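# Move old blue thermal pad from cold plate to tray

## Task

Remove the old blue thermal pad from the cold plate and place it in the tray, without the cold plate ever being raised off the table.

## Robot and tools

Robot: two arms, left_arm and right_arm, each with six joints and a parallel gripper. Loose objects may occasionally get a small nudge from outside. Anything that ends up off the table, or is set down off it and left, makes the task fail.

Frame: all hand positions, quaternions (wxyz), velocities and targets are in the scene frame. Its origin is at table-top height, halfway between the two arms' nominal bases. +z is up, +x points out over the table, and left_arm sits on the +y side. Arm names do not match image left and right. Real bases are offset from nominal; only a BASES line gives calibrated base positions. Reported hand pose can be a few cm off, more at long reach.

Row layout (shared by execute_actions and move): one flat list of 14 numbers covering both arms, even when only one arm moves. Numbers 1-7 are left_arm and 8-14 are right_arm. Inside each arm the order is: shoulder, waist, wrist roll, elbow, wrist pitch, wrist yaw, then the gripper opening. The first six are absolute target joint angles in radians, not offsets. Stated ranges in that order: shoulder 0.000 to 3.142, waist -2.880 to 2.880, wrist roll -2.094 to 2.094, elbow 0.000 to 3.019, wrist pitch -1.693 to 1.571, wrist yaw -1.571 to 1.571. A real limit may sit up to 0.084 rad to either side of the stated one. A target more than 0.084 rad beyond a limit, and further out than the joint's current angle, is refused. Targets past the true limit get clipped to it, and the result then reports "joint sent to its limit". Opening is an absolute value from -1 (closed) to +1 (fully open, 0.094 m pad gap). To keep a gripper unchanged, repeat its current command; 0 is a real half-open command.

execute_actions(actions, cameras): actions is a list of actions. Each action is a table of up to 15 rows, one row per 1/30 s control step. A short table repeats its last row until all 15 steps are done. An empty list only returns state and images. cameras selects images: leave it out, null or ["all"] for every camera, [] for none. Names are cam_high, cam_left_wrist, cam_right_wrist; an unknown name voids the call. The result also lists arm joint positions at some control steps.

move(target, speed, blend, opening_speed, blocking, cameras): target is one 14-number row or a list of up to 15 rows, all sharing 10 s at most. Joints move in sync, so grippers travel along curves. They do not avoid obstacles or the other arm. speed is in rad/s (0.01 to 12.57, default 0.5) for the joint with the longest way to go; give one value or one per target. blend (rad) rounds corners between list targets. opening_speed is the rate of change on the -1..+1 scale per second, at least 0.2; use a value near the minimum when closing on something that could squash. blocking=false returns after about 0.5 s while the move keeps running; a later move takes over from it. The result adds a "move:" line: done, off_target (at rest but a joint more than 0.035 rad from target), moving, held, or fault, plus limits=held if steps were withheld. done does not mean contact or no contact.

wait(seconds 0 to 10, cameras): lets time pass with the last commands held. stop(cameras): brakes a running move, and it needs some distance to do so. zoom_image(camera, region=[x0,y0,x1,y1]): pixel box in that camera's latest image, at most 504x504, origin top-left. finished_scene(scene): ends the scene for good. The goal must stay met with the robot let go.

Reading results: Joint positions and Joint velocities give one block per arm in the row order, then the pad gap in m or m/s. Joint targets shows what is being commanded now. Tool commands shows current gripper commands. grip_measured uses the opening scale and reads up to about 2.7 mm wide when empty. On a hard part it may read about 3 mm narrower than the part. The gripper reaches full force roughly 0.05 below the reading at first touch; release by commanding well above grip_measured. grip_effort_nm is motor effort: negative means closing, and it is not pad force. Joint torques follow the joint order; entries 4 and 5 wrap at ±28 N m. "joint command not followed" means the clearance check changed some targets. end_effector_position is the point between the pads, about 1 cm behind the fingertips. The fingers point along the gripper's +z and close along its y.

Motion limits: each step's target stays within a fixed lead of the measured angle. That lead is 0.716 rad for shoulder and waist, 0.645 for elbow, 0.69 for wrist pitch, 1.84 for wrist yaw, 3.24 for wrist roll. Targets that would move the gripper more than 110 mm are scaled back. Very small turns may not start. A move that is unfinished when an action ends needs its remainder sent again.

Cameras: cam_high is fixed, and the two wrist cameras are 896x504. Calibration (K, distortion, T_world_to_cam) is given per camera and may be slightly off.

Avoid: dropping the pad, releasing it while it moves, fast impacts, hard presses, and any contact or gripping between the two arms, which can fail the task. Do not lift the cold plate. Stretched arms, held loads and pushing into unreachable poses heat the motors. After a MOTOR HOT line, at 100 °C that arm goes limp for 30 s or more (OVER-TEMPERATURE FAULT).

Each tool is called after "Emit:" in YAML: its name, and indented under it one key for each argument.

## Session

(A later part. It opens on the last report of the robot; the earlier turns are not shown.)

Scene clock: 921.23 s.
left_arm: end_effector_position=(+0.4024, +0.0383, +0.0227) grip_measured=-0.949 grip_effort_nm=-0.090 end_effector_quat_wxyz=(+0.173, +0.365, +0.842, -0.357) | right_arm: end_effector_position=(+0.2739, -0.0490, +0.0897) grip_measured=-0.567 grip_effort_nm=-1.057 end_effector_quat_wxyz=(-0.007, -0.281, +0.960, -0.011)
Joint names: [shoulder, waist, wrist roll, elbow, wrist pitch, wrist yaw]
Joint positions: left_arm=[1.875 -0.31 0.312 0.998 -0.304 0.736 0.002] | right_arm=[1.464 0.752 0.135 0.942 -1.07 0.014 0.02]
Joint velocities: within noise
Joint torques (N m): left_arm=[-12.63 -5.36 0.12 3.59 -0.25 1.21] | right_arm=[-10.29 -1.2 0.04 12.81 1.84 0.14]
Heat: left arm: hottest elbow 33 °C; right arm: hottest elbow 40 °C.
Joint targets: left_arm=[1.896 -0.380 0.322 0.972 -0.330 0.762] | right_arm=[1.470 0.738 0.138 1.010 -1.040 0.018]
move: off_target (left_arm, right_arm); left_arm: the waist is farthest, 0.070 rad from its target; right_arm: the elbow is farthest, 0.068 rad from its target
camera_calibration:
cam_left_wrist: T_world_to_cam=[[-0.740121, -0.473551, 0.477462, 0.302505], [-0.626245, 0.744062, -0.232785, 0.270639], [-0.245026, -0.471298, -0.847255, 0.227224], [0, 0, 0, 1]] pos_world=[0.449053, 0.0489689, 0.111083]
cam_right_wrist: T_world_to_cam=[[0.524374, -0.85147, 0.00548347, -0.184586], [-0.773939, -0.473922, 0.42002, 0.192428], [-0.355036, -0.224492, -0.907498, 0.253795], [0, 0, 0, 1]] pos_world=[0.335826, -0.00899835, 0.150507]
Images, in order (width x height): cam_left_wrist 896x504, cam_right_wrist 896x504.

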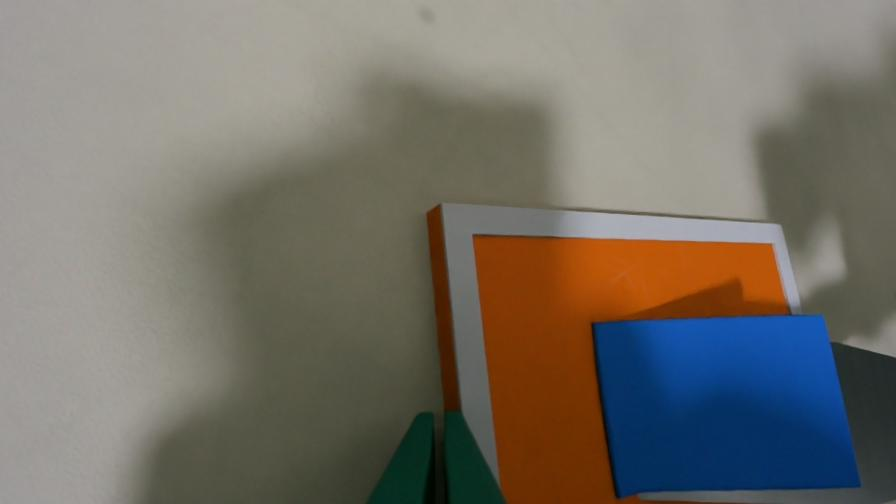

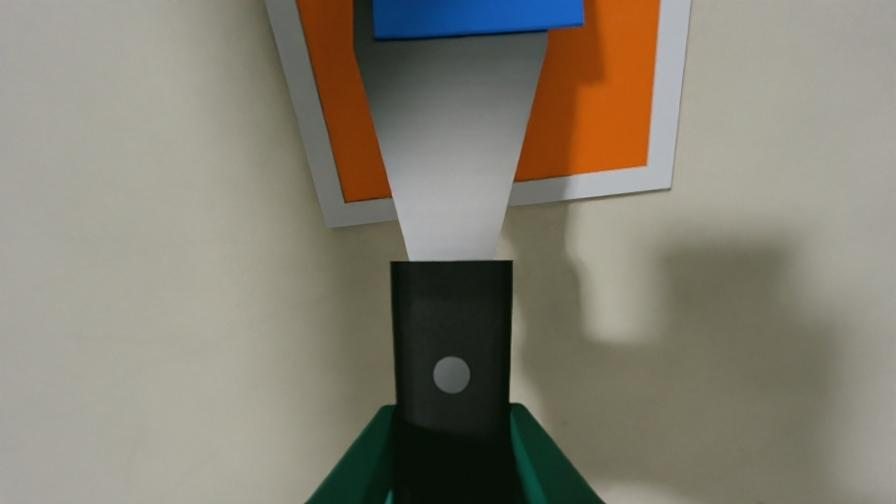

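Emit:
move:
  target:
    - [1.896,-0.385,0.322,0.972,-0.33,0.762,-0.95,1.490,0.735,0.138,1.030,-1.025,0.018,-0.85]
  speed: 0.04
  cameras: ["cam_left_wrist", "cam_right_wrist"]

Scene clock: 924.17 s.
left_arm: end_effector_position=(+0.4021, +0.0380, +0.0226) grip_measured=-0.949 grip_effort_nm=-0.076 end_effector_quat_wxyz=(+0.173, +0.366, +0.842, -0.357) | right_arm: end_effector_position=(+0.2736, -0.0492, +0.0882) grip_measured=-0.567 grip_effort_nm=-1.057 end_effector_quat_wxyz=(-0.009, -0.281, +0.960, -0.012)
Joint names: [shoulder, waist, wrist roll, elbow, wrist pitch, wrist yaw]
Joint positions: left_arm=[1.875 -0.311 0.313 0.998 -0.305 0.736 0.002] | right_arm=[1.469 0.752 0.135 0.942 -1.071 0.014 0.02]
Joint velocities: within noise
Joint torques (N m): left_arm=[-12.63 -5.54 0.13 3.6 -0.25 1.22] | right_arm=[-9 -1.44 0.04 14.3 2.43 0.14]
Heat: left arm: hottest elbow 33 °C; right arm: hottest elbow 40 °C.
Joint targets: left_arm=[1.896 -0.385 0.322 0.972 -0.330 0.762] | right_arm=[1.490 0.735 0.138 1.030 -1.025 0.018]
move: off_target (left_arm, right_arm); left_arm: the waist is farthest, 0.074 rad from its target; right_arm: the elbow is farthest, 0.088 rad from its target
camera_calibration:
cam_left_wrist: T_world_to_cam=[[-0.740816, -0.472707, 0.47722, 0.302486], [-0.625258, 0.744896, -0.232771, 0.270168], [-0.245447, -0.470827, -0.847395, 0.227105], [0, 0, 0, 1]] pos_world=[0.448753, 0.0486673, 0.110983]
cam_right_wrist: T_world_to_cam=[[0.524441, -0.851424, 0.00620578, -0.184653], [-0.772449, -0.472705, 0.424115, 0.192009], [-0.358168, -0.227217, -0.905587, 0.252866], [0, 0, 0, 1]] pos_world=[0.335725, -0.00899948, 0.148704]
Images, in order (width x height): cam_left_wrist 896x504, cam_right_wrist 896x504.

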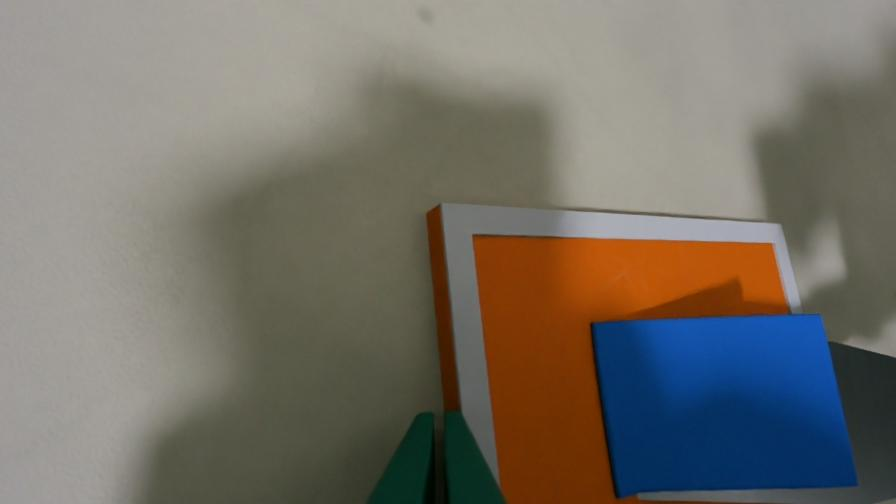

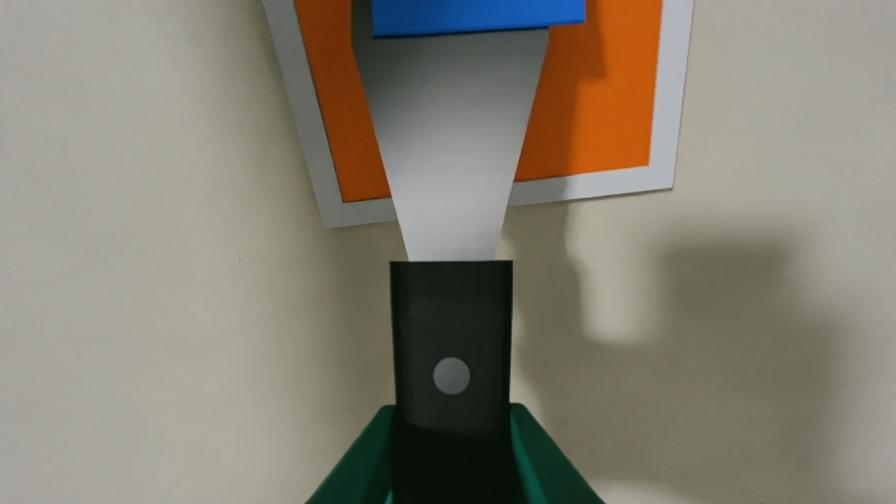

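Emit:
move:
  target:
    - [1.896,-0.390,0.322,0.970,-0.33,0.764,-0.95,1.493,0.732,0.138,1.052,-1.020,0.018,-0.85]
  speed: 0.04
  cameras: ["cam_right_wrist"]

Emit:
move:
  target:
    - [1.896,-0.395,0.322,0.970,-0.33,0.766,-0.95,1.503,0.730,0.138,1.070,-1.010,0.018,-0.85]
  speed: 0.04
  cameras: ["cam_left_wrist", "cam_right_wrist"]

Scene clock: 926.13 s.
left_arm: end_effector_position=(+0.4022, +0.0381, +0.0225) grip_measured=-0.949 grip_effort_nm=-0.056 end_effector_quat_wxyz=(+0.173, +0.366, +0.842, -0.356) | right_arm: end_effector_position=(+0.2758, -0.0479, +0.0897) grip_measured=-0.567 grip_effort_nm=-1.057 end_effector_quat_wxyz=(-0.009, -0.280, +0.960, -0.011)
Joint names: [shoulder, waist, wrist roll, elbow, wrist pitch, wrist yaw]
Joint positions: left_arm=[1.875 -0.311 0.313 0.998 -0.305 0.735 0.002] | right_arm=[1.471 0.75 0.135 0.95 -1.074 0.013 0.02]
Joint velocities: within noise
Joint torques (N m): left_arm=[-12.57 -5.95 0.14 3.44 -0.23 1.34] | right_arm=[-9.05 -1.49 0.04 15.35 2.81 0.2]
Heat: left arm: hottest elbow 33 °C; right arm: hottest elbow 40 °C.
Joint targets: left_arm=[1.896 -0.390 0.322 0.970 -0.330 0.764] | right_arm=[1.493 0.732 0.138 1.052 -1.020 0.018]
move: off_target (left_arm, right_arm); left_arm: the waist is farthest, 0.079 rad from its target; right_arm: the elbow is farthest, 0.102 rad from its target
camera_calibration:
cam_right_wrist: T_world_to_cam=[[0.522686, -0.852514, 0.00440452, -0.184197], [-0.773602, -0.472121, 0.422661, 0.194025], [-0.358245, -0.224327, -0.906277, 0.255551], [0, 0, 0, 1]] pos_world=[0.337925, -0.00810024, 0.150405]
Images, in order (width x height): cam_right_wrist 896x504.

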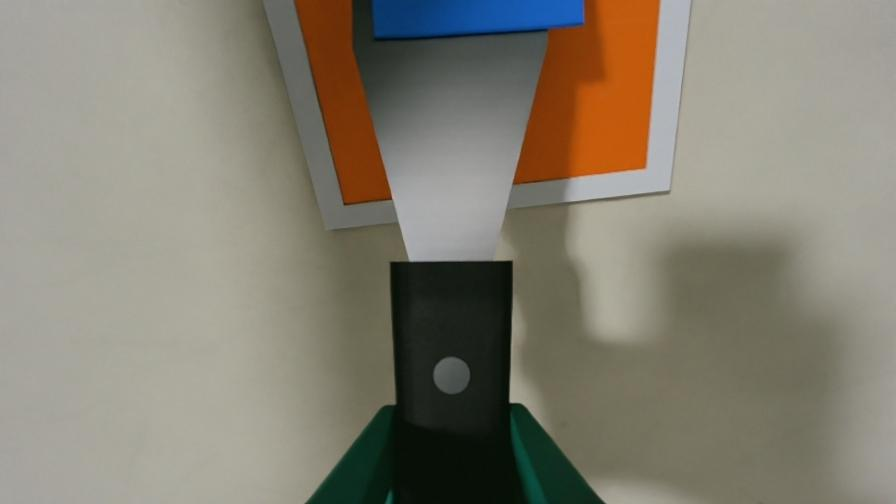

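Scene clock: 926.83 s.
left_arm: end_effector_position=(+0.4025, +0.0384, +0.0222) grip_measured=-0.950 grip_effort_nm=-0.042 end_effector_quat_wxyz=(+0.173, +0.366, +0.843, -0.355) | right_arm: end_effector_position=(+0.2771, -0.0471, +0.0902) grip_measured=-0.567 grip_effort_nm=-1.057 end_effector_quat_wxyz=(-0.010, -0.279, +0.960, -0.011)
Joint names: [shoulder, waist, wrist roll, elbow, wrist pitch, wrist yaw]
Joint positions: left_arm=[1.875 -0.311 0.313 0.998 -0.305 0.732 0.002] | right_arm=[1.477 0.749 0.135 0.957 -1.079 0.012 0.02]
Joint velocities: within noise
Joint torques (N m): left_arm=[-12.63 -6.36 0.12 3.44 -0.24 1.49] | right_arm=[-8.64 -1.55 0.03 16.23 3.36 0.23]
Heat: left arm: hottest elbow 33 °C; right arm: hottest elbow 40 °C.
Joint targets: left_arm=[1.896 -0.395 0.322 0.970 -0.330 0.766] | right_arm=[1.503 0.730 0.138 1.070 -1.010 0.018]
move: off_target (left_arm, right_arm); left_arm: the waist is farthest, 0.084 rad from its target; right_arm: the elbow is farthest, 0.113 rad from its target
camera_calibration:
cam_left_wrist: T_world_to_cam=[[-0.740921, -0.475195, 0.47458, 0.303271], [-0.62584, 0.744892, -0.231214, 0.270244], [-0.243639, -0.468323, -0.849302, 0.226222], [0, 0, 0, 1]] pos_world=[0.448946, 0.0487553, 0.110688]
cam_right_wrist: T_world_to_cam=[[0.522066, -0.852895, 0.00422128, -0.183946], [-0.772668, -0.470851, 0.425774, 0.194873], [-0.361153, -0.225544, -0.90482, 0.257286], [0, 0, 0, 1]] pos_world=[0.339524, -0.0071015, 0.150602]
Images, in order (width x height): cam_left_wrist 896x504, cam_right_wrist 896x504.

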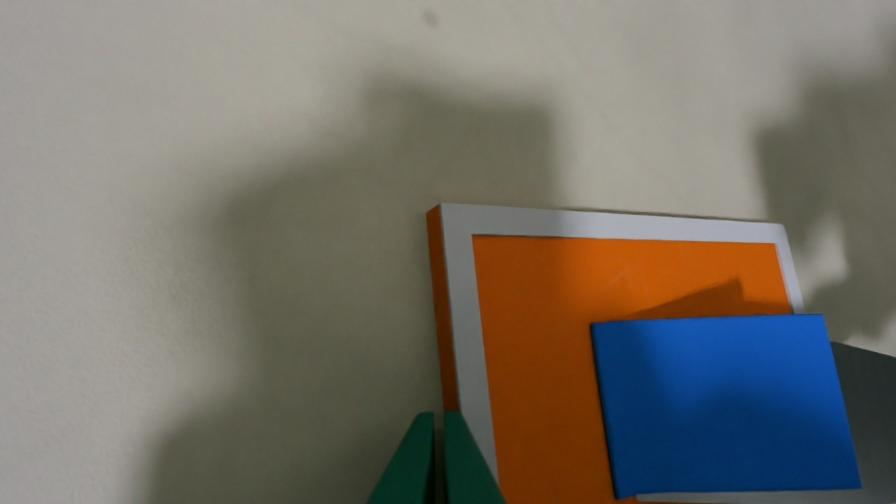

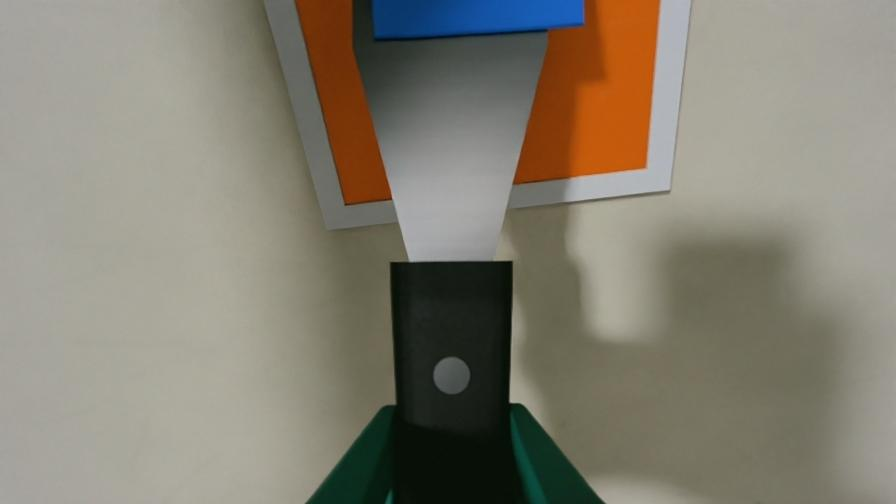

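Emit:
move:
  target:
    - [1.899,-0.42,0.322,0.960,-0.345,0.785,-0.95,1.508,0.728,0.138,1.076,-1.000,0.018,-0.85]
  speed: 0.04
  cameras: ["cam_left_wrist", "cam_right_wrist"]

Scene clock: 933.70 s.
left_arm: end_effector_position=(+0.4023, +0.0382, +0.0225) grip_measured=-0.950 grip_effort_nm=-0.027 end_effector_quat_wxyz=(+0.173, +0.366, +0.842, -0.356) | right_arm: end_effector_position=(+0.2778, -0.0466, +0.0901) grip_measured=-0.567 grip_effort_nm=-1.053 end_effector_quat_wxyz=(-0.011, -0.279, +0.960, -0.011)
Joint names: [shoulder, waist, wrist roll, elbow, wrist pitch, wrist yaw]
Joint positions: left_arm=[1.875 -0.311 0.315 0.998 -0.305 0.735 0.002] | right_arm=[1.479 0.749 0.135 0.96 -1.08 0.011 0.02]
Joint velocities: within noise
Joint torques (N m): left_arm=[-12.34 -8.35 0.1 2.74 -0.84 2.07] | right_arm=[-8.59 -1.73 0.04 16.5 3.78 0.29]
Heat: left arm: hottest elbow 33 °C; right arm: hottest elbow 43 °C.
Joint targets: left_arm=[1.899 -0.420 0.322 0.960 -0.345 0.785] | right_arm=[1.508 0.728 0.138 1.076 -1.000 0.018]
move: off_target (left_arm, right_arm); left_arm: the waist is farthest, 0.109 rad from its target; right_arm: the elbow is farthest, 0.116 rad from its target
camera_calibration:
cam_left_wrist: T_world_to_cam=[[-0.742023, -0.472862, 0.475188, 0.303252], [-0.624332, 0.745616, -0.23295, 0.269738], [-0.244154, -0.469529, -0.848487, 0.226582], [0, 0, 0, 1]] pos_world=[0.448747, 0.0486617, 0.110986]
cam_right_wrist: T_world_to_cam=[[0.521461, -0.853269, 0.0031887, -0.183664], [-0.772424, -0.470459, 0.426648, 0.19551], [-0.362546, -0.224943, -0.904412, 0.25799], [0, 0, 0, 1]] pos_world=[0.340323, -0.00670194, 0.150501]
Images, in order (width x height): cam_left_wrist 896x504, cam_right_wrist 896x504.

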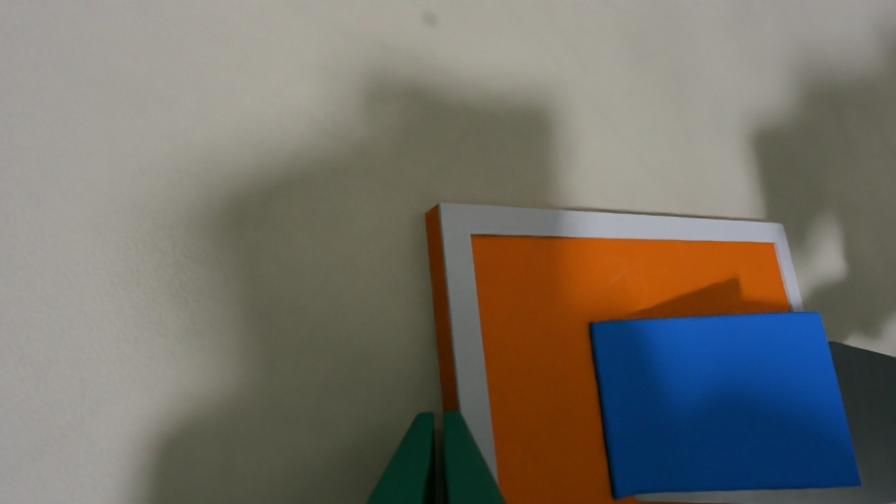

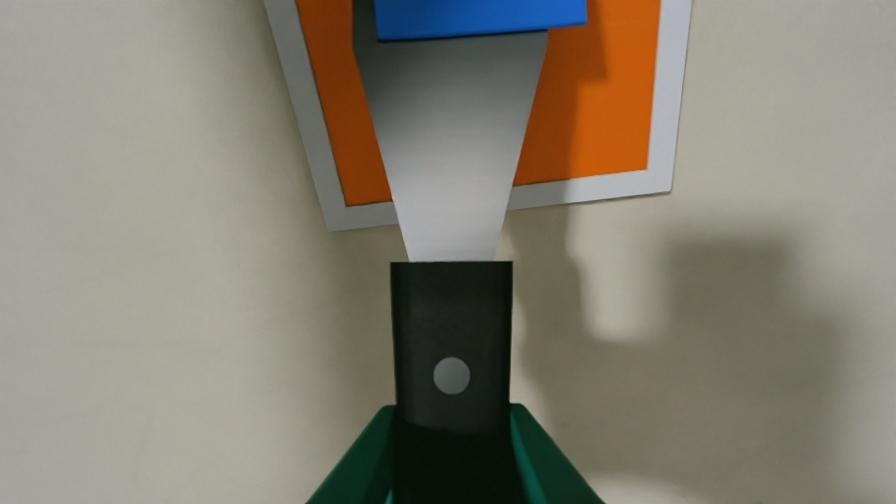

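Emit:
zoom_image:
  camera: "cam_left_wrist"
  region: [560, 280, 896, 504]

Scaled by 1.500 from the camera's 896x504 image, which has a finer 1280x720 frame.

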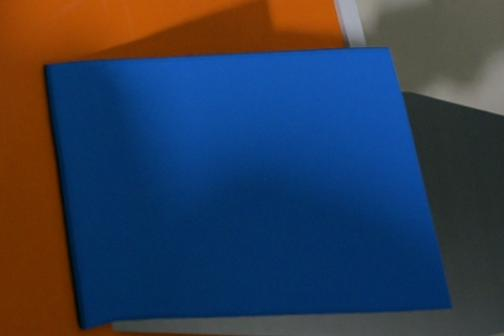

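Emit:
move:
  target:
    - [1.901,-0.445,0.322,0.953,-0.355,0.795,-0.95,1.512,0.727,0.138,1.082,-0.975,0.018,-0.85]
    - [1.903,-0.46,0.322,0.948,-0.36,0.800,-0.95,1.515,0.726,0.138,1.088,-0.955,0.018,-0.85]
  speed: 0.04
  cameras: ["cam_left_wrist", "cam_right_wrist"]

Scene clock: 937.67 s.
left_arm: end_effector_position=(+0.4013, +0.0373, +0.0224) grip_measured=-0.951 grip_effort_nm=0.012 end_effector_quat_wxyz=(+0.172, +0.368, +0.841, -0.357) | right_arm: end_effector_position=(+0.2782, -0.0462, +0.0901) grip_measured=-0.567 grip_effort_nm=-1.053 end_effector_quat_wxyz=(-0.011, -0.279, +0.960, -0.010)
Joint names: [shoulder, waist, wrist roll, elbow, wrist pitch, wrist yaw]
Joint positions: left_arm=[1.875 -0.313 0.317 0.998 -0.307 0.736 0.002] | right_arm=[1.481 0.748 0.135 0.961 -1.08 0.009 0.02]
Joint velocities: within noise
Joint torques (N m): left_arm=[-12.04 -11.4 0.09 1.91 -1.35 2.57] | right_arm=[-8.18 -1.85 0.03 17.31 5.59 0.32]
Heat: left arm: hottest elbow 32 °C; right arm: hottest elbow 43 °C.
Joint targets: left_arm=[1.903 -0.460 0.322 0.948 -0.360 0.800] | right_arm=[1.515 0.726 0.138 1.088 -0.955 0.018]
move: off_target (left_arm, right_arm); left_arm: the waist is farthest, 0.147 rad from its target; right_arm: the elbow is farthest, 0.127 rad from its target
camera_calibration:
cam_left_wrist: T_world_to_cam=[[-0.743376, -0.470003, 0.475909, 0.302554], [-0.621766, 0.747856, -0.232633, 0.268614], [-0.246573, -0.468838, -0.84817, 0.226823], [0, 0, 0, 1]] pos_world=[0.447855, 0.0476603, 0.110885]
cam_right_wrist: T_world_to_cam=[[0.521087, -0.853501, 0.00198962, -0.18331], [-0.772295, -0.470513, 0.426822, 0.195932], [-0.363357, -0.223948, -0.904333, 0.258383], [0, 0, 0, 1]] pos_world=[0.340723, -0.00640193, 0.1504]
Images, in order (width x height): cam_left_wrist 896x504, cam_right_wrist 896x504.

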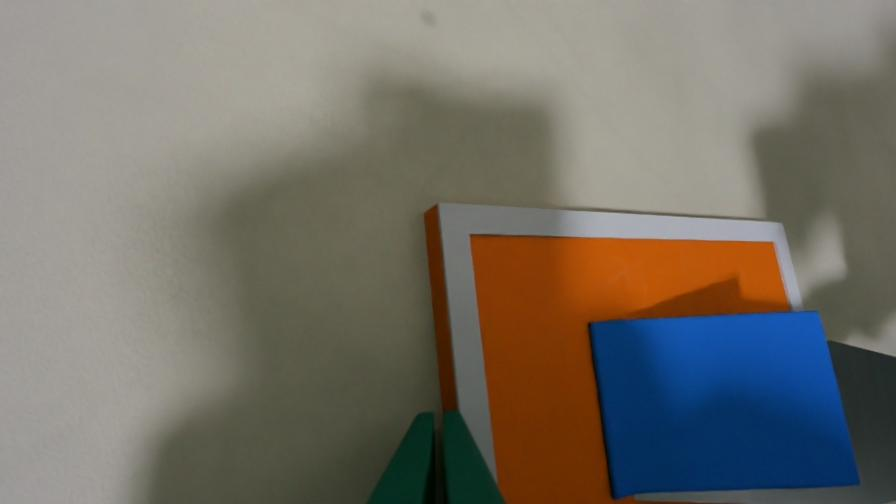

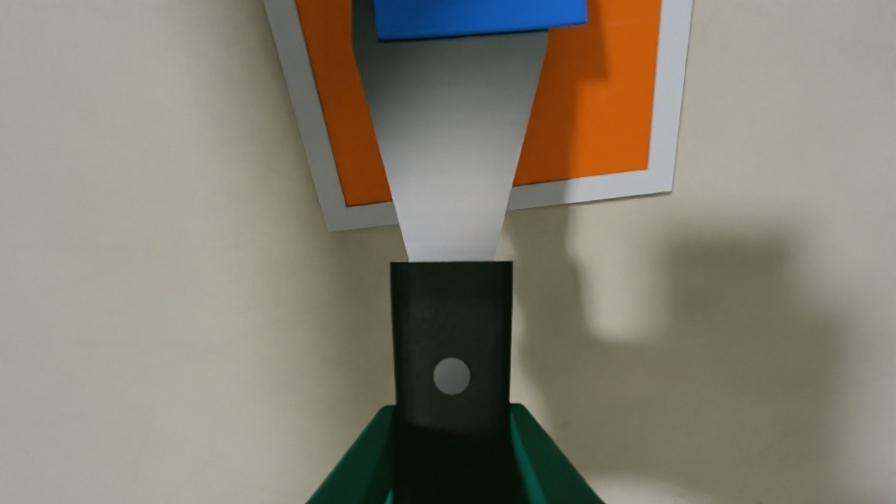

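Emit:
move:
  target:
    - [1.903,-0.46,0.322,0.948,-0.36,0.800,-0.95,1.530,0.726,0.138,1.080,-0.970,0.018,-0.85]
    - [1.903,-0.46,0.322,0.948,-0.36,0.800,-0.95,1.540,0.726,0.138,1.078,-0.965,0.018,-0.85]
  speed: 0.04
  cameras: ["cam_left_wrist", "cam_right_wrist"]

Scene clock: 956.00 s.
left_arm: end_effector_position=(+0.4011, +0.0372, +0.0224) grip_measured=-0.951 grip_effort_nm=0.012 end_effector_quat_wxyz=(+0.172, +0.368, +0.841, -0.356) | right_arm: end_effector_position=(+0.2777, -0.0462, +0.0854) grip_measured=-0.567 grip_effort_nm=-1.057 end_effector_quat_wxyz=(-0.018, -0.279, +0.960, -0.012)
Joint names: [shoulder, waist, wrist roll, elbow, wrist pitch, wrist yaw]
Joint positions: left_arm=[1.875 -0.313 0.318 0.998 -0.307 0.736 0.002] | right_arm=[1.495 0.748 0.135 0.962 -1.08 0.007 0.02]
Joint velocities: within noise
Joint torques (N m): left_arm=[-12.16 -11.4 0.08 1.89 -1.35 2.57] | right_arm=[-7.41 -1.79 0.04 16.36 5.16 0.44]
Heat: left arm: hottest wrist yaw 35 °C; right arm: hottest elbow 48 °C.
Joint targets: left_arm=[1.903 -0.460 0.322 0.948 -0.360 0.800] | right_arm=[1.540 0.726 0.138 1.078 -0.965 0.018]
move: off_target (left_arm, right_arm); left_arm: the waist is farthest, 0.147 rad from its target; right_arm: the elbow is farthest, 0.116 rad from its target
camera_calibration:
cam_left_wrist: T_world_to_cam=[[-0.744152, -0.46922, 0.475469, 0.302669], [-0.620796, 0.748597, -0.232843, 0.268193], [-0.24668, -0.468439, -0.848359, 0.22673], [0, 0, 0, 1]] pos_world=[0.447655, 0.047459, 0.110886]
cam_right_wrist: T_world_to_cam=[[0.520713, -0.853731, 0.00135401, -0.182928], [-0.767485, -0.467414, 0.438738, 0.195315], [-0.373931, -0.229495, -0.898614, 0.2561], [0, 0, 0, 1]] pos_world=[0.340918, -0.00610487, 0.144691]
Images, in order (width x height): cam_left_wrist 896x504, cam_right_wrist 896x504.

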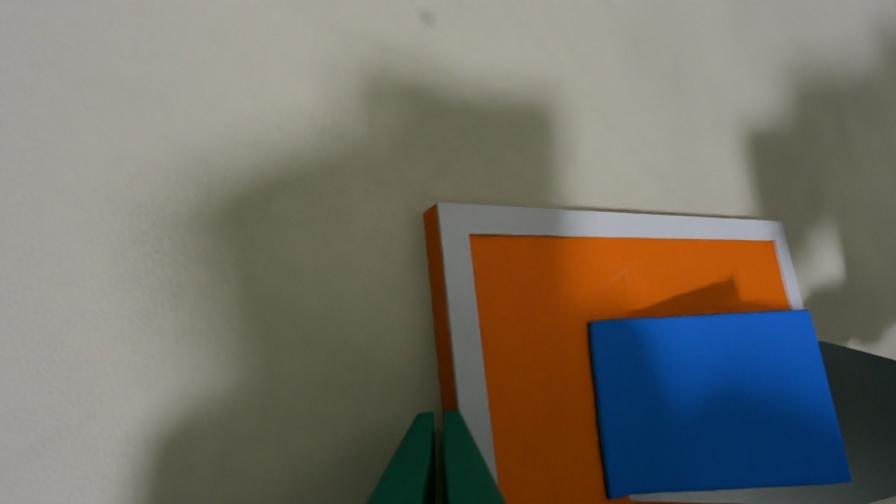

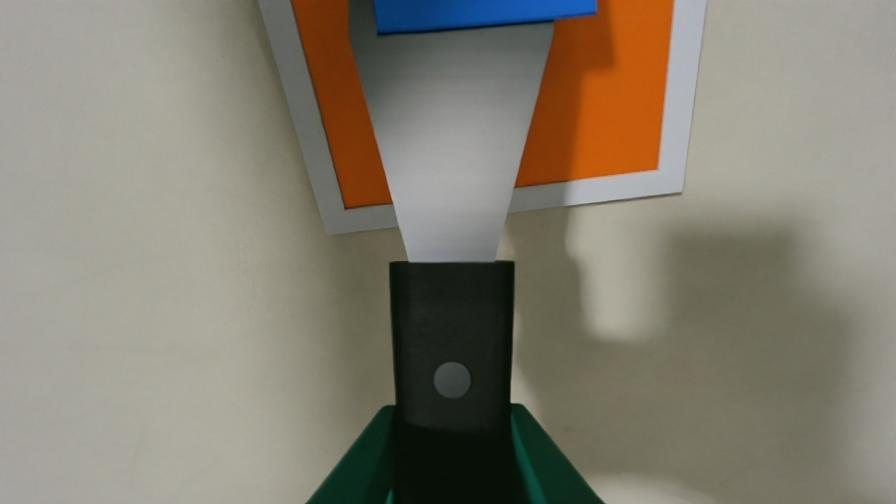

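Emit:
move:
  target:
    - [1.903,-0.46,0.322,0.948,-0.36,0.800,-0.95,1.536,0.695,0.138,1.074,-0.964,-0.075,-0.85]
    - [1.903,-0.46,0.322,0.948,-0.36,0.800,-0.95,1.530,0.659,0.140,1.067,-0.962,-0.165,-0.85]
  speed: 0.08
  cameras: ["cam_left_wrist", "cam_right_wrist"]

Scene clock: 974.83 s.
left_arm: end_effector_position=(+0.3807, +0.0237, +0.0216) grip_measured=-0.954 grip_effort_nm=0.168 end_effector_quat_wxyz=(+0.153, +0.380, +0.835, -0.368) | right_arm: end_effector_position=(+0.2943, -0.0357, +0.0902) grip_measured=-0.567 grip_effort_nm=-1.053 end_effector_quat_wxyz=(-0.029, -0.236, +0.968, +0.074)
Joint names: [shoulder, waist, wrist roll, elbow, wrist pitch, wrist yaw]
Joint positions: left_arm=[1.869 -0.348 0.319 0.983 -0.325 0.754 0.002] | right_arm=[1.511 0.67 0.143 0.989 -1.048 -0.16 0.02]
Joint velocities: within noise
Joint torques (N m): left_arm=[-11.46 -8.53 0.07 2.8 -0.66 1.96] | right_arm=[-9.88 -0.79 -0.04 13.64 4.11 -0.41]
Heat: left arm: hottest wrist yaw 37 °C; right arm: hottest elbow 52 °C.
Joint targets: left_arm=[1.903 -0.460 0.322 0.948 -0.360 0.800] | right_arm=[1.530 0.659 0.140 1.067 -0.962 -0.165]
move: off_target (left_arm, right_arm); left_arm: the waist is farthest, 0.112 rad from its target; right_arm: the wrist pitch is farthest, 0.086 rad from its target
camera_calibration:
cam_left_wrist: T_world_to_cam=[[-0.748886, -0.434998, 0.499947, 0.282026], [-0.595518, 0.772711, -0.219719, 0.254927], [-0.290737, -0.462272, -0.837721, 0.231153], [0, 0, 0, 1]] pos_world=[0.430224, 0.0325514, 0.108656]
cam_right_wrist: T_world_to_cam=[[0.437328, -0.88338, -0.168477, -0.143803], [-0.779391, -0.465769, 0.419057, 0.216203], [-0.448658, -0.0519554, -0.892192, 0.296868], [0, 0, 0, 1]] pos_world=[0.364587, -0.0109078, 0.150034]
Images, in order (width x height): cam_left_wrist 896x504, cam_right_wrist 896x504.

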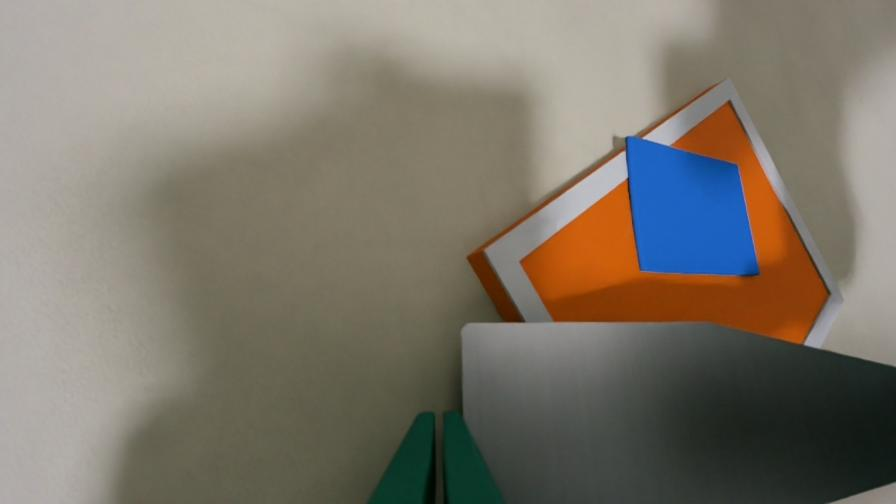

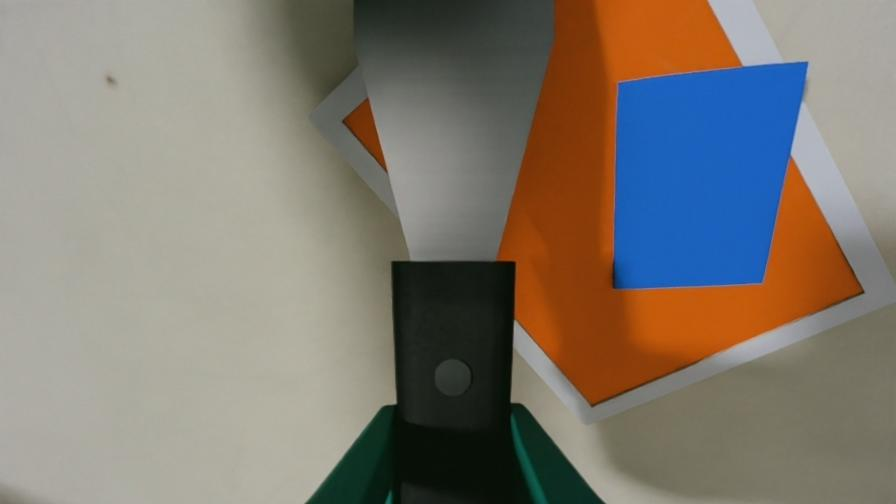

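Emit:
move:
  target:
    - [1.887,-0.345,0.322,0.992,-0.312,0.75,-0.95,1.502,0.667,0.141,1.045,-1.040,-0.160,-0.85]
    - [1.887,-0.300,0.322,1.004,-0.29,0.73,-0.95,1.490,0.667,0.141,1.040,-1.040,-0.160,-0.85]
  speed: 0.08
  cameras: ["cam_left_wrist", "cam_right_wrist"]

Scene clock: 985.27 s.
left_arm: end_effector_position=(+0.3947, +0.0350, +0.0226) grip_measured=-0.953 grip_effort_nm=0.120 end_effector_quat_wxyz=(+0.172, +0.372, +0.838, -0.359) | right_arm: end_effector_position=(+0.2978, -0.0330, +0.0962) grip_measured=-0.567 grip_effort_nm=-1.062 end_effector_quat_wxyz=(-0.023, -0.237, +0.968, +0.077)
Joint names: [shoulder, waist, wrist roll, elbow, wrist pitch, wrist yaw]
Joint positions: left_arm=[1.868 -0.32 0.319 0.983 -0.298 0.741 0.002] | right_arm=[1.505 0.67 0.143 1.001 -1.052 -0.16 0.02]
Joint velocities: within noise
Joint torques (N m): left_arm=[-12.63 1.9 0.07 6.8 1.1 -0.08] | right_arm=[-12.75 -0.26 -0.03 10.81 1.17 -0.16]
Heat: left arm: hottest wrist yaw 36 °C; right arm: hottest elbow 50 °C.
Joint targets: left_arm=[1.887 -0.300 0.322 1.004 -0.290 0.730] | right_arm=[1.490 0.667 0.141 1.040 -1.040 -0.160]
move: off_target (right_arm); right_arm: the elbow is farthest, 0.039 rad from its target
camera_calibration:
cam_left_wrist: T_world_to_cam=[[-0.749152, -0.459358, 0.477244, 0.298407], [-0.613138, 0.75353, -0.237182, 0.262764], [-0.250666, -0.470301, -0.846158, 0.225808], [0, 0, 0, 1]] pos_world=[0.441265, 0.0452723, 0.110979]
cam_right_wrist: T_world_to_cam=[[0.439083, -0.881959, -0.171329, -0.142147], [-0.783728, -0.46923, 0.406933, 0.220065], [-0.439291, -0.044402, -0.897247, 0.301866], [0, 0, 0, 1]] pos_world=[0.367492, -0.00870395, 0.156942]
Images, in order (width x height): cam_left_wrist 896x504, cam_right_wrist 896x504.

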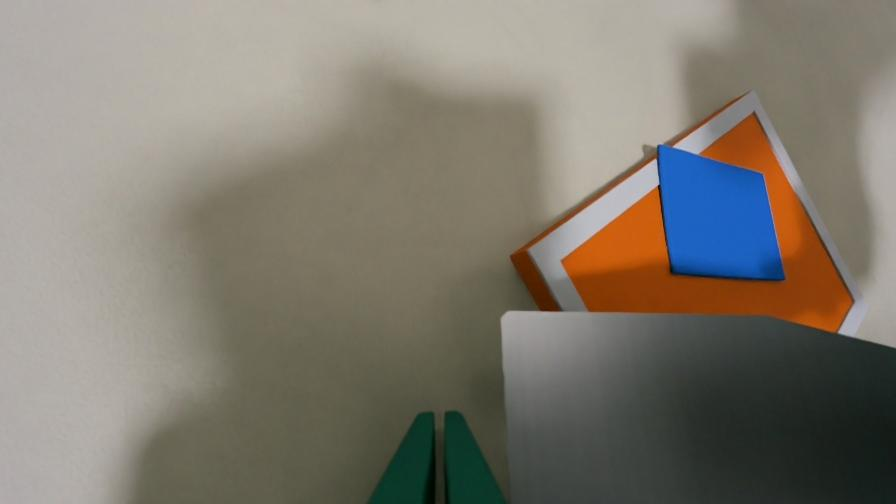

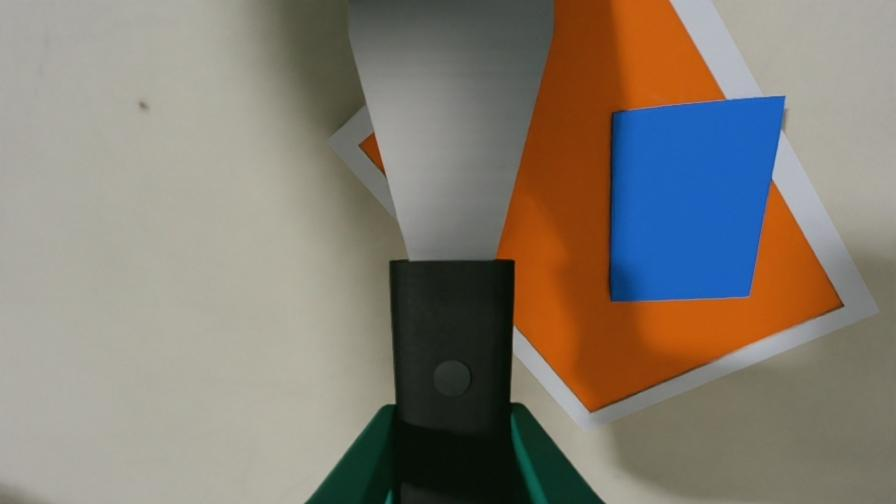

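Emit:
move:
  target:
    - [1.80,-0.30,0.322,1.05,-0.37,0.73,-0.95,1.415,0.667,0.143,1.115,-1.19,-0.16,-0.85]
    - [1.705,-0.35,-0.20,1.02,-0.58,0.715,-0.95,1.35,0.30,0.20,1.11,-1.30,-0.05,-0.85]
    - [1.60,-0.45,-0.80,1.15,-0.90,0.45,-0.95,1.30,-0.15,0.30,1.10,-1.35,0,-0.85]
  speed: 0.4
  blend: 0.05

Scene clock: 1001.77 s.
left_arm: end_effector_position=(+0.3465, +0.0386, +0.1326) grip_measured=-0.952 grip_effort_nm=0.095 end_effector_quat_wxyz=(-0.059, -0.128, +0.962, -0.233) | right_arm: end_effector_position=(+0.3408, -0.3580, +0.1896) grip_measured=-0.567 grip_effort_nm=-1.048 end_effector_quat_wxyz=(-0.004, +0.237, +0.972, +0.001)
Joint names: [shoulder, waist, wrist roll, elbow, wrist pitch, wrist yaw]
Joint positions: left_arm=[1.605 -0.435 -0.786 1.112 -0.892 0.452 0.002] | right_arm=[1.315 -0.143 0.288 1.076 -1.339 -0.002 0.02]
Joint velocities: within noise
Joint torques (N m): left_arm=[-12.86 -0.85 -0.09 9.83 0.14 0.07] | right_arm=[-10.75 -0.67 0.14 10.45 0.21 0.04]
Heat: left arm: hottest elbow 32 °C; right arm: hottest elbow 47 °C.
Joint targets: left_arm=[1.600 -0.450 -0.800 1.150 -0.900 0.450] | right_arm=[1.300 -0.150 0.300 1.100 -1.350 0.000]
move: off_target (left_arm); left_arm: the elbow is farthest, 0.038 rad from its target
camera_calibration:
cam_left_wrist: T_world_to_cam=[[0.27122, -0.856388, 0.439362, -0.12184], [-0.859437, -0.0099477, 0.511145, 0.272188], [-0.433368, -0.516237, -0.73871, 0.359394], [0, 0, 0, 1]] pos_world=[0.422723, 0.0838978, 0.179892]
cam_right_wrist: T_world_to_cam=[[-0.475306, -0.879751, -0.0110085, -0.14963], [-0.804923, 0.429759, 0.409154, 0.391985], [-0.355223, 0.203335, -0.912399, 0.453023], [0, 0, 0, 1]] pos_world=[0.405322, -0.392211, 0.251309]

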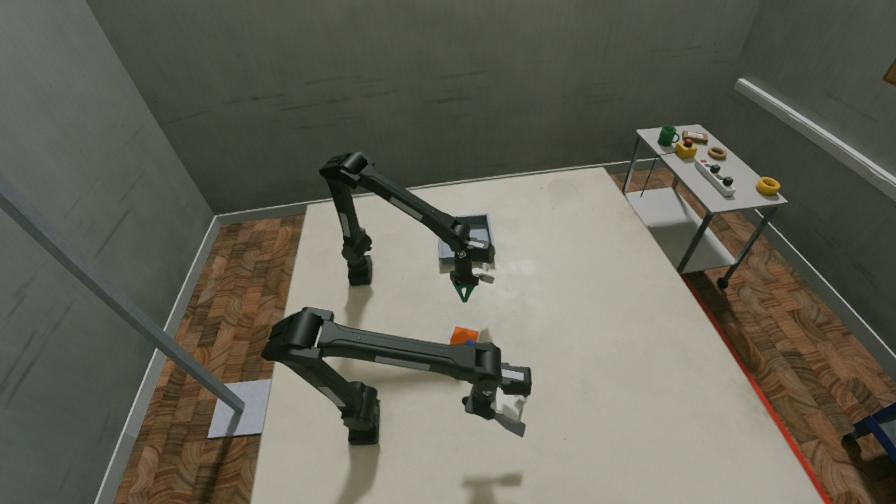

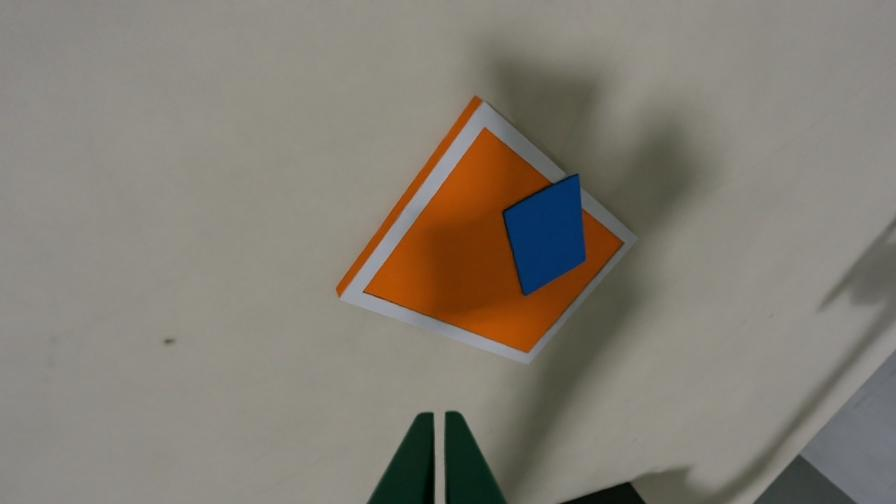

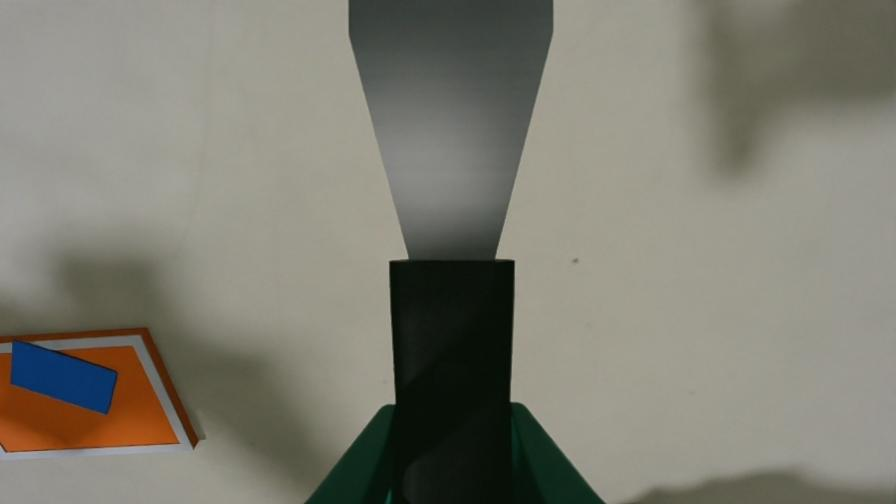

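Emit:
move:
  target: [1.905,-0.818,-1.473,1.485,-1.105,0.0,0.064,1.30,-0.15,0.30,1.10,-1.35,0,-0.85]
  speed: 0.4
  opening_speed: 1.0
  cameras: ["cam_left_wrist", "cam_right_wrist"]

Scene clock: 1016.10 s.
left_arm: end_effector_position=(+0.3197, -0.0934, +0.0928) grip_measured=+0.062 grip_effort_nm=0.095 end_effector_quat_wxyz=(+0.006, -0.298, +0.955, -0.016) | right_arm: end_effector_position=(+0.3407, -0.3580, +0.1896) grip_measured=-0.567 grip_effort_nm=-1.057 end_effector_quat_wxyz=(-0.004, +0.237, +0.971, +0.001)
Joint names: [shoulder, waist, wrist roll, elbow, wrist pitch, wrist yaw]
Joint positions: left_arm=[1.885 -0.811 -1.459 1.445 -1.097 0.002 0.05] | right_arm=[1.315 -0.143 0.288 1.076 -1.34 -0.002 0.02]
Joint velocities: within noise
Joint torques (N m): left_arm=[-14.86 -0.21 -0.11 9.81 -0.13 -0.21] | right_arm=[-10.75 -0.62 0.13 10.45 0.24 0.04]
Heat: left arm: hottest elbow 34 °C; right arm: hottest elbow 45 °C.
Joint targets: left_arm=[1.905 -0.818 -1.473 1.485 -1.105 0.000] | right_arm=[1.300 -0.150 0.300 1.100 -1.350 0.000]
move: off_target (left_arm); left_arm: the elbow is farthest, 0.040 rad from its target
camera_calibration:
cam_left_wrist: T_world_to_cam=[[0.565859, -0.823565, 0.039301, -0.264048], [-0.764657, -0.506361, 0.398621, 0.201972], [-0.30839, -0.255615, -0.916273, 0.251121], [0, 0, 0, 1]] pos_world=[0.381296, -0.0509997, 0.159963]
cam_right_wrist: T_world_to_cam=[[-0.475983, -0.879388, -0.010835, -0.149393], [-0.80444, 0.430372, 0.409458, 0.391916], [-0.355409, 0.203611, -0.912265, 0.453158], [0, 0, 0, 1]] pos_world=[0.405221, -0.392312, 0.251308]
Images, in order (width x height): cam_left_wrist 896x504, cam_right_wrist 896x504.

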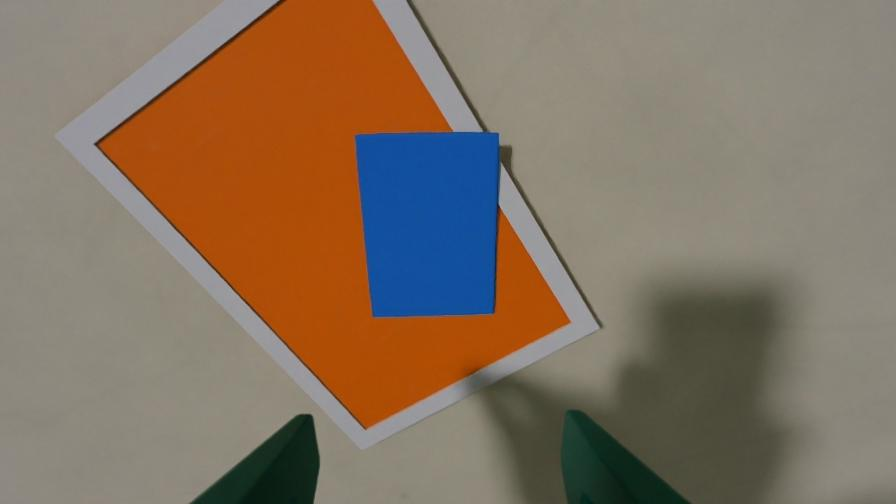

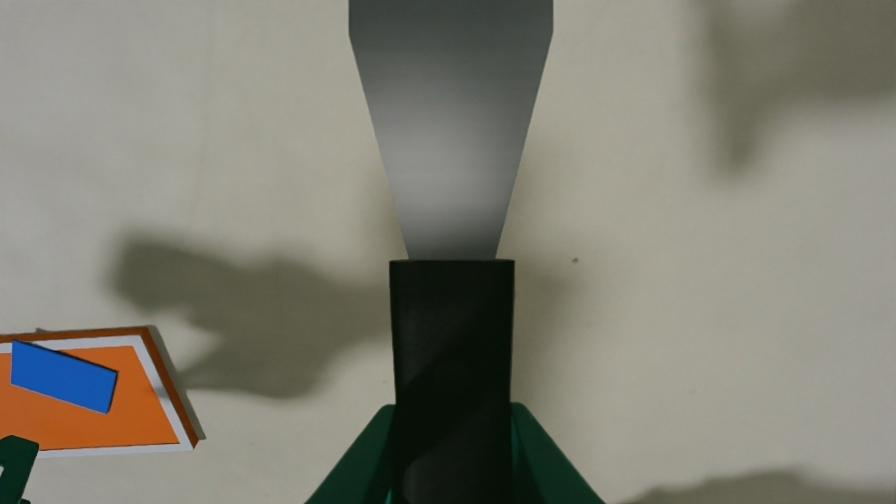

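Emit:
move:
  target: [1.972,-0.797,-1.473,1.414,-1.018,0.0,0.064,1.30,-0.15,0.30,1.10,-1.35,0,-0.85]
  speed: 0.15
  cameras: ["cam_left_wrist"]

Scene clock: 1023.20 s.
left_arm: end_effector_position=(+0.3178, -0.0912, +0.0440) grip_measured=+0.062 grip_effort_nm=0.090 end_effector_quat_wxyz=(-0.001, -0.298, +0.954, -0.001) | right_arm: end_effector_position=(+0.3407, -0.3580, +0.1896) grip_measured=-0.567 grip_effort_nm=-1.053 end_effector_quat_wxyz=(-0.004, +0.237, +0.971, +0.001)
Joint names: [shoulder, waist, wrist roll, elbow, wrist pitch, wrist yaw]
Joint positions: left_arm=[1.956 -0.811 -1.46 1.413 -1.027 0.002 0.05] | right_arm=[1.315 -0.143 0.288 1.076 -1.34 -0.002 0.02]
Joint velocities: within noise
Joint torques (N m): left_arm=[-15.27 1.32 -0.12 6.63 0.39 -0.2] | right_arm=[-10.7 -0.67 0.13 10.45 0.23 0.03]
Heat: left arm: hottest elbow 34 °C; right arm: hottest elbow 44 °C.
Joint targets: left_arm=[1.972 -0.797 -1.473 1.414 -1.018 0.000] | right_arm=[1.300 -0.150 0.300 1.100 -1.350 0.000]
move: done
camera_calibration:
cam_left_wrist: T_world_to_cam=[[0.567241, -0.823525, 0.00672209, -0.258314], [-0.755479, -0.517087, 0.402333, 0.216968], [-0.327855, -0.233298, -0.915469, 0.214526], [0, 0, 0, 1]] pos_world=[0.380774, -0.0504879, 0.110835]
Images, in order (width x height): cam_left_wrist 896x504.

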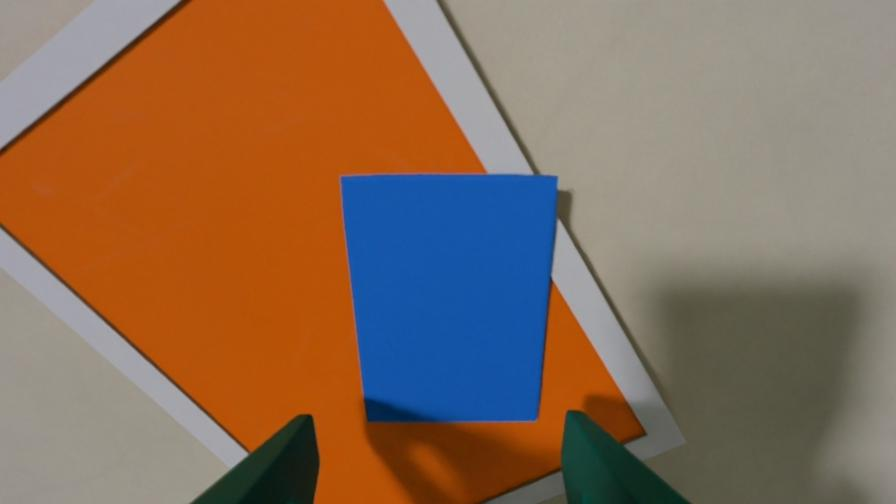

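Emit:
move:
  target: [1.998,-0.797,-1.473,1.407,-0.988,0.0,0.064,1.30,-0.15,0.30,1.10,-1.35,0,-0.85]
  speed: 0.08
  cameras: ["cam_left_wrist"]

Scene clock: 1027.80 s.
left_arm: end_effector_position=(+0.3193, -0.0929, +0.0309) grip_measured=+0.062 grip_effort_nm=0.090 end_effector_quat_wxyz=(+0.000, -0.298, +0.954, -0.002) | right_arm: end_effector_position=(+0.3407, -0.3580, +0.1896) grip_measured=-0.567 grip_effort_nm=-1.048 end_effector_quat_wxyz=(-0.004, +0.237, +0.971, +0.001)
Joint names: [shoulder, waist, wrist roll, elbow, wrist pitch, wrist yaw]
Joint positions: left_arm=[1.978 -0.811 -1.461 1.408 -0.997 0.002 0.05] | right_arm=[1.315 -0.143 0.288 1.076 -1.34 -0.002 0.02]
Joint velocities: within noise
Joint torques (N m): left_arm=[-15.62 1.44 -0.12 6.34 0.53 -0.2] | right_arm=[-10.81 -0.67 0.13 10.45 0.24 0.04]
Heat: left arm: hottest elbow 34 °C; right arm: hottest elbow 44 °C.
Joint targets: left_arm=[1.998 -0.797 -1.473 1.407 -0.988 0.000] | right_arm=[1.300 -0.150 0.300 1.100 -1.350 0.000]
move: done
camera_calibration:
cam_left_wrist: T_world_to_cam=[[0.567603, -0.823244, 0.00977454, -0.260665], [-0.756032, -0.516488, 0.402063, 0.222788], [-0.325948, -0.235602, -0.91556, 0.201805], [0, 0, 0, 1]] pos_world=[0.382167, -0.0519784, 0.0977377]
Images, in order (width x height): cam_left_wrist 896x504.

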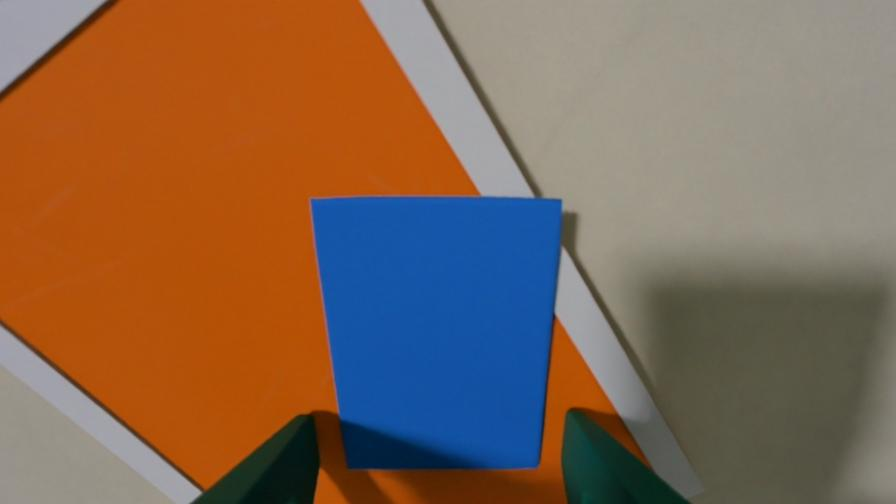

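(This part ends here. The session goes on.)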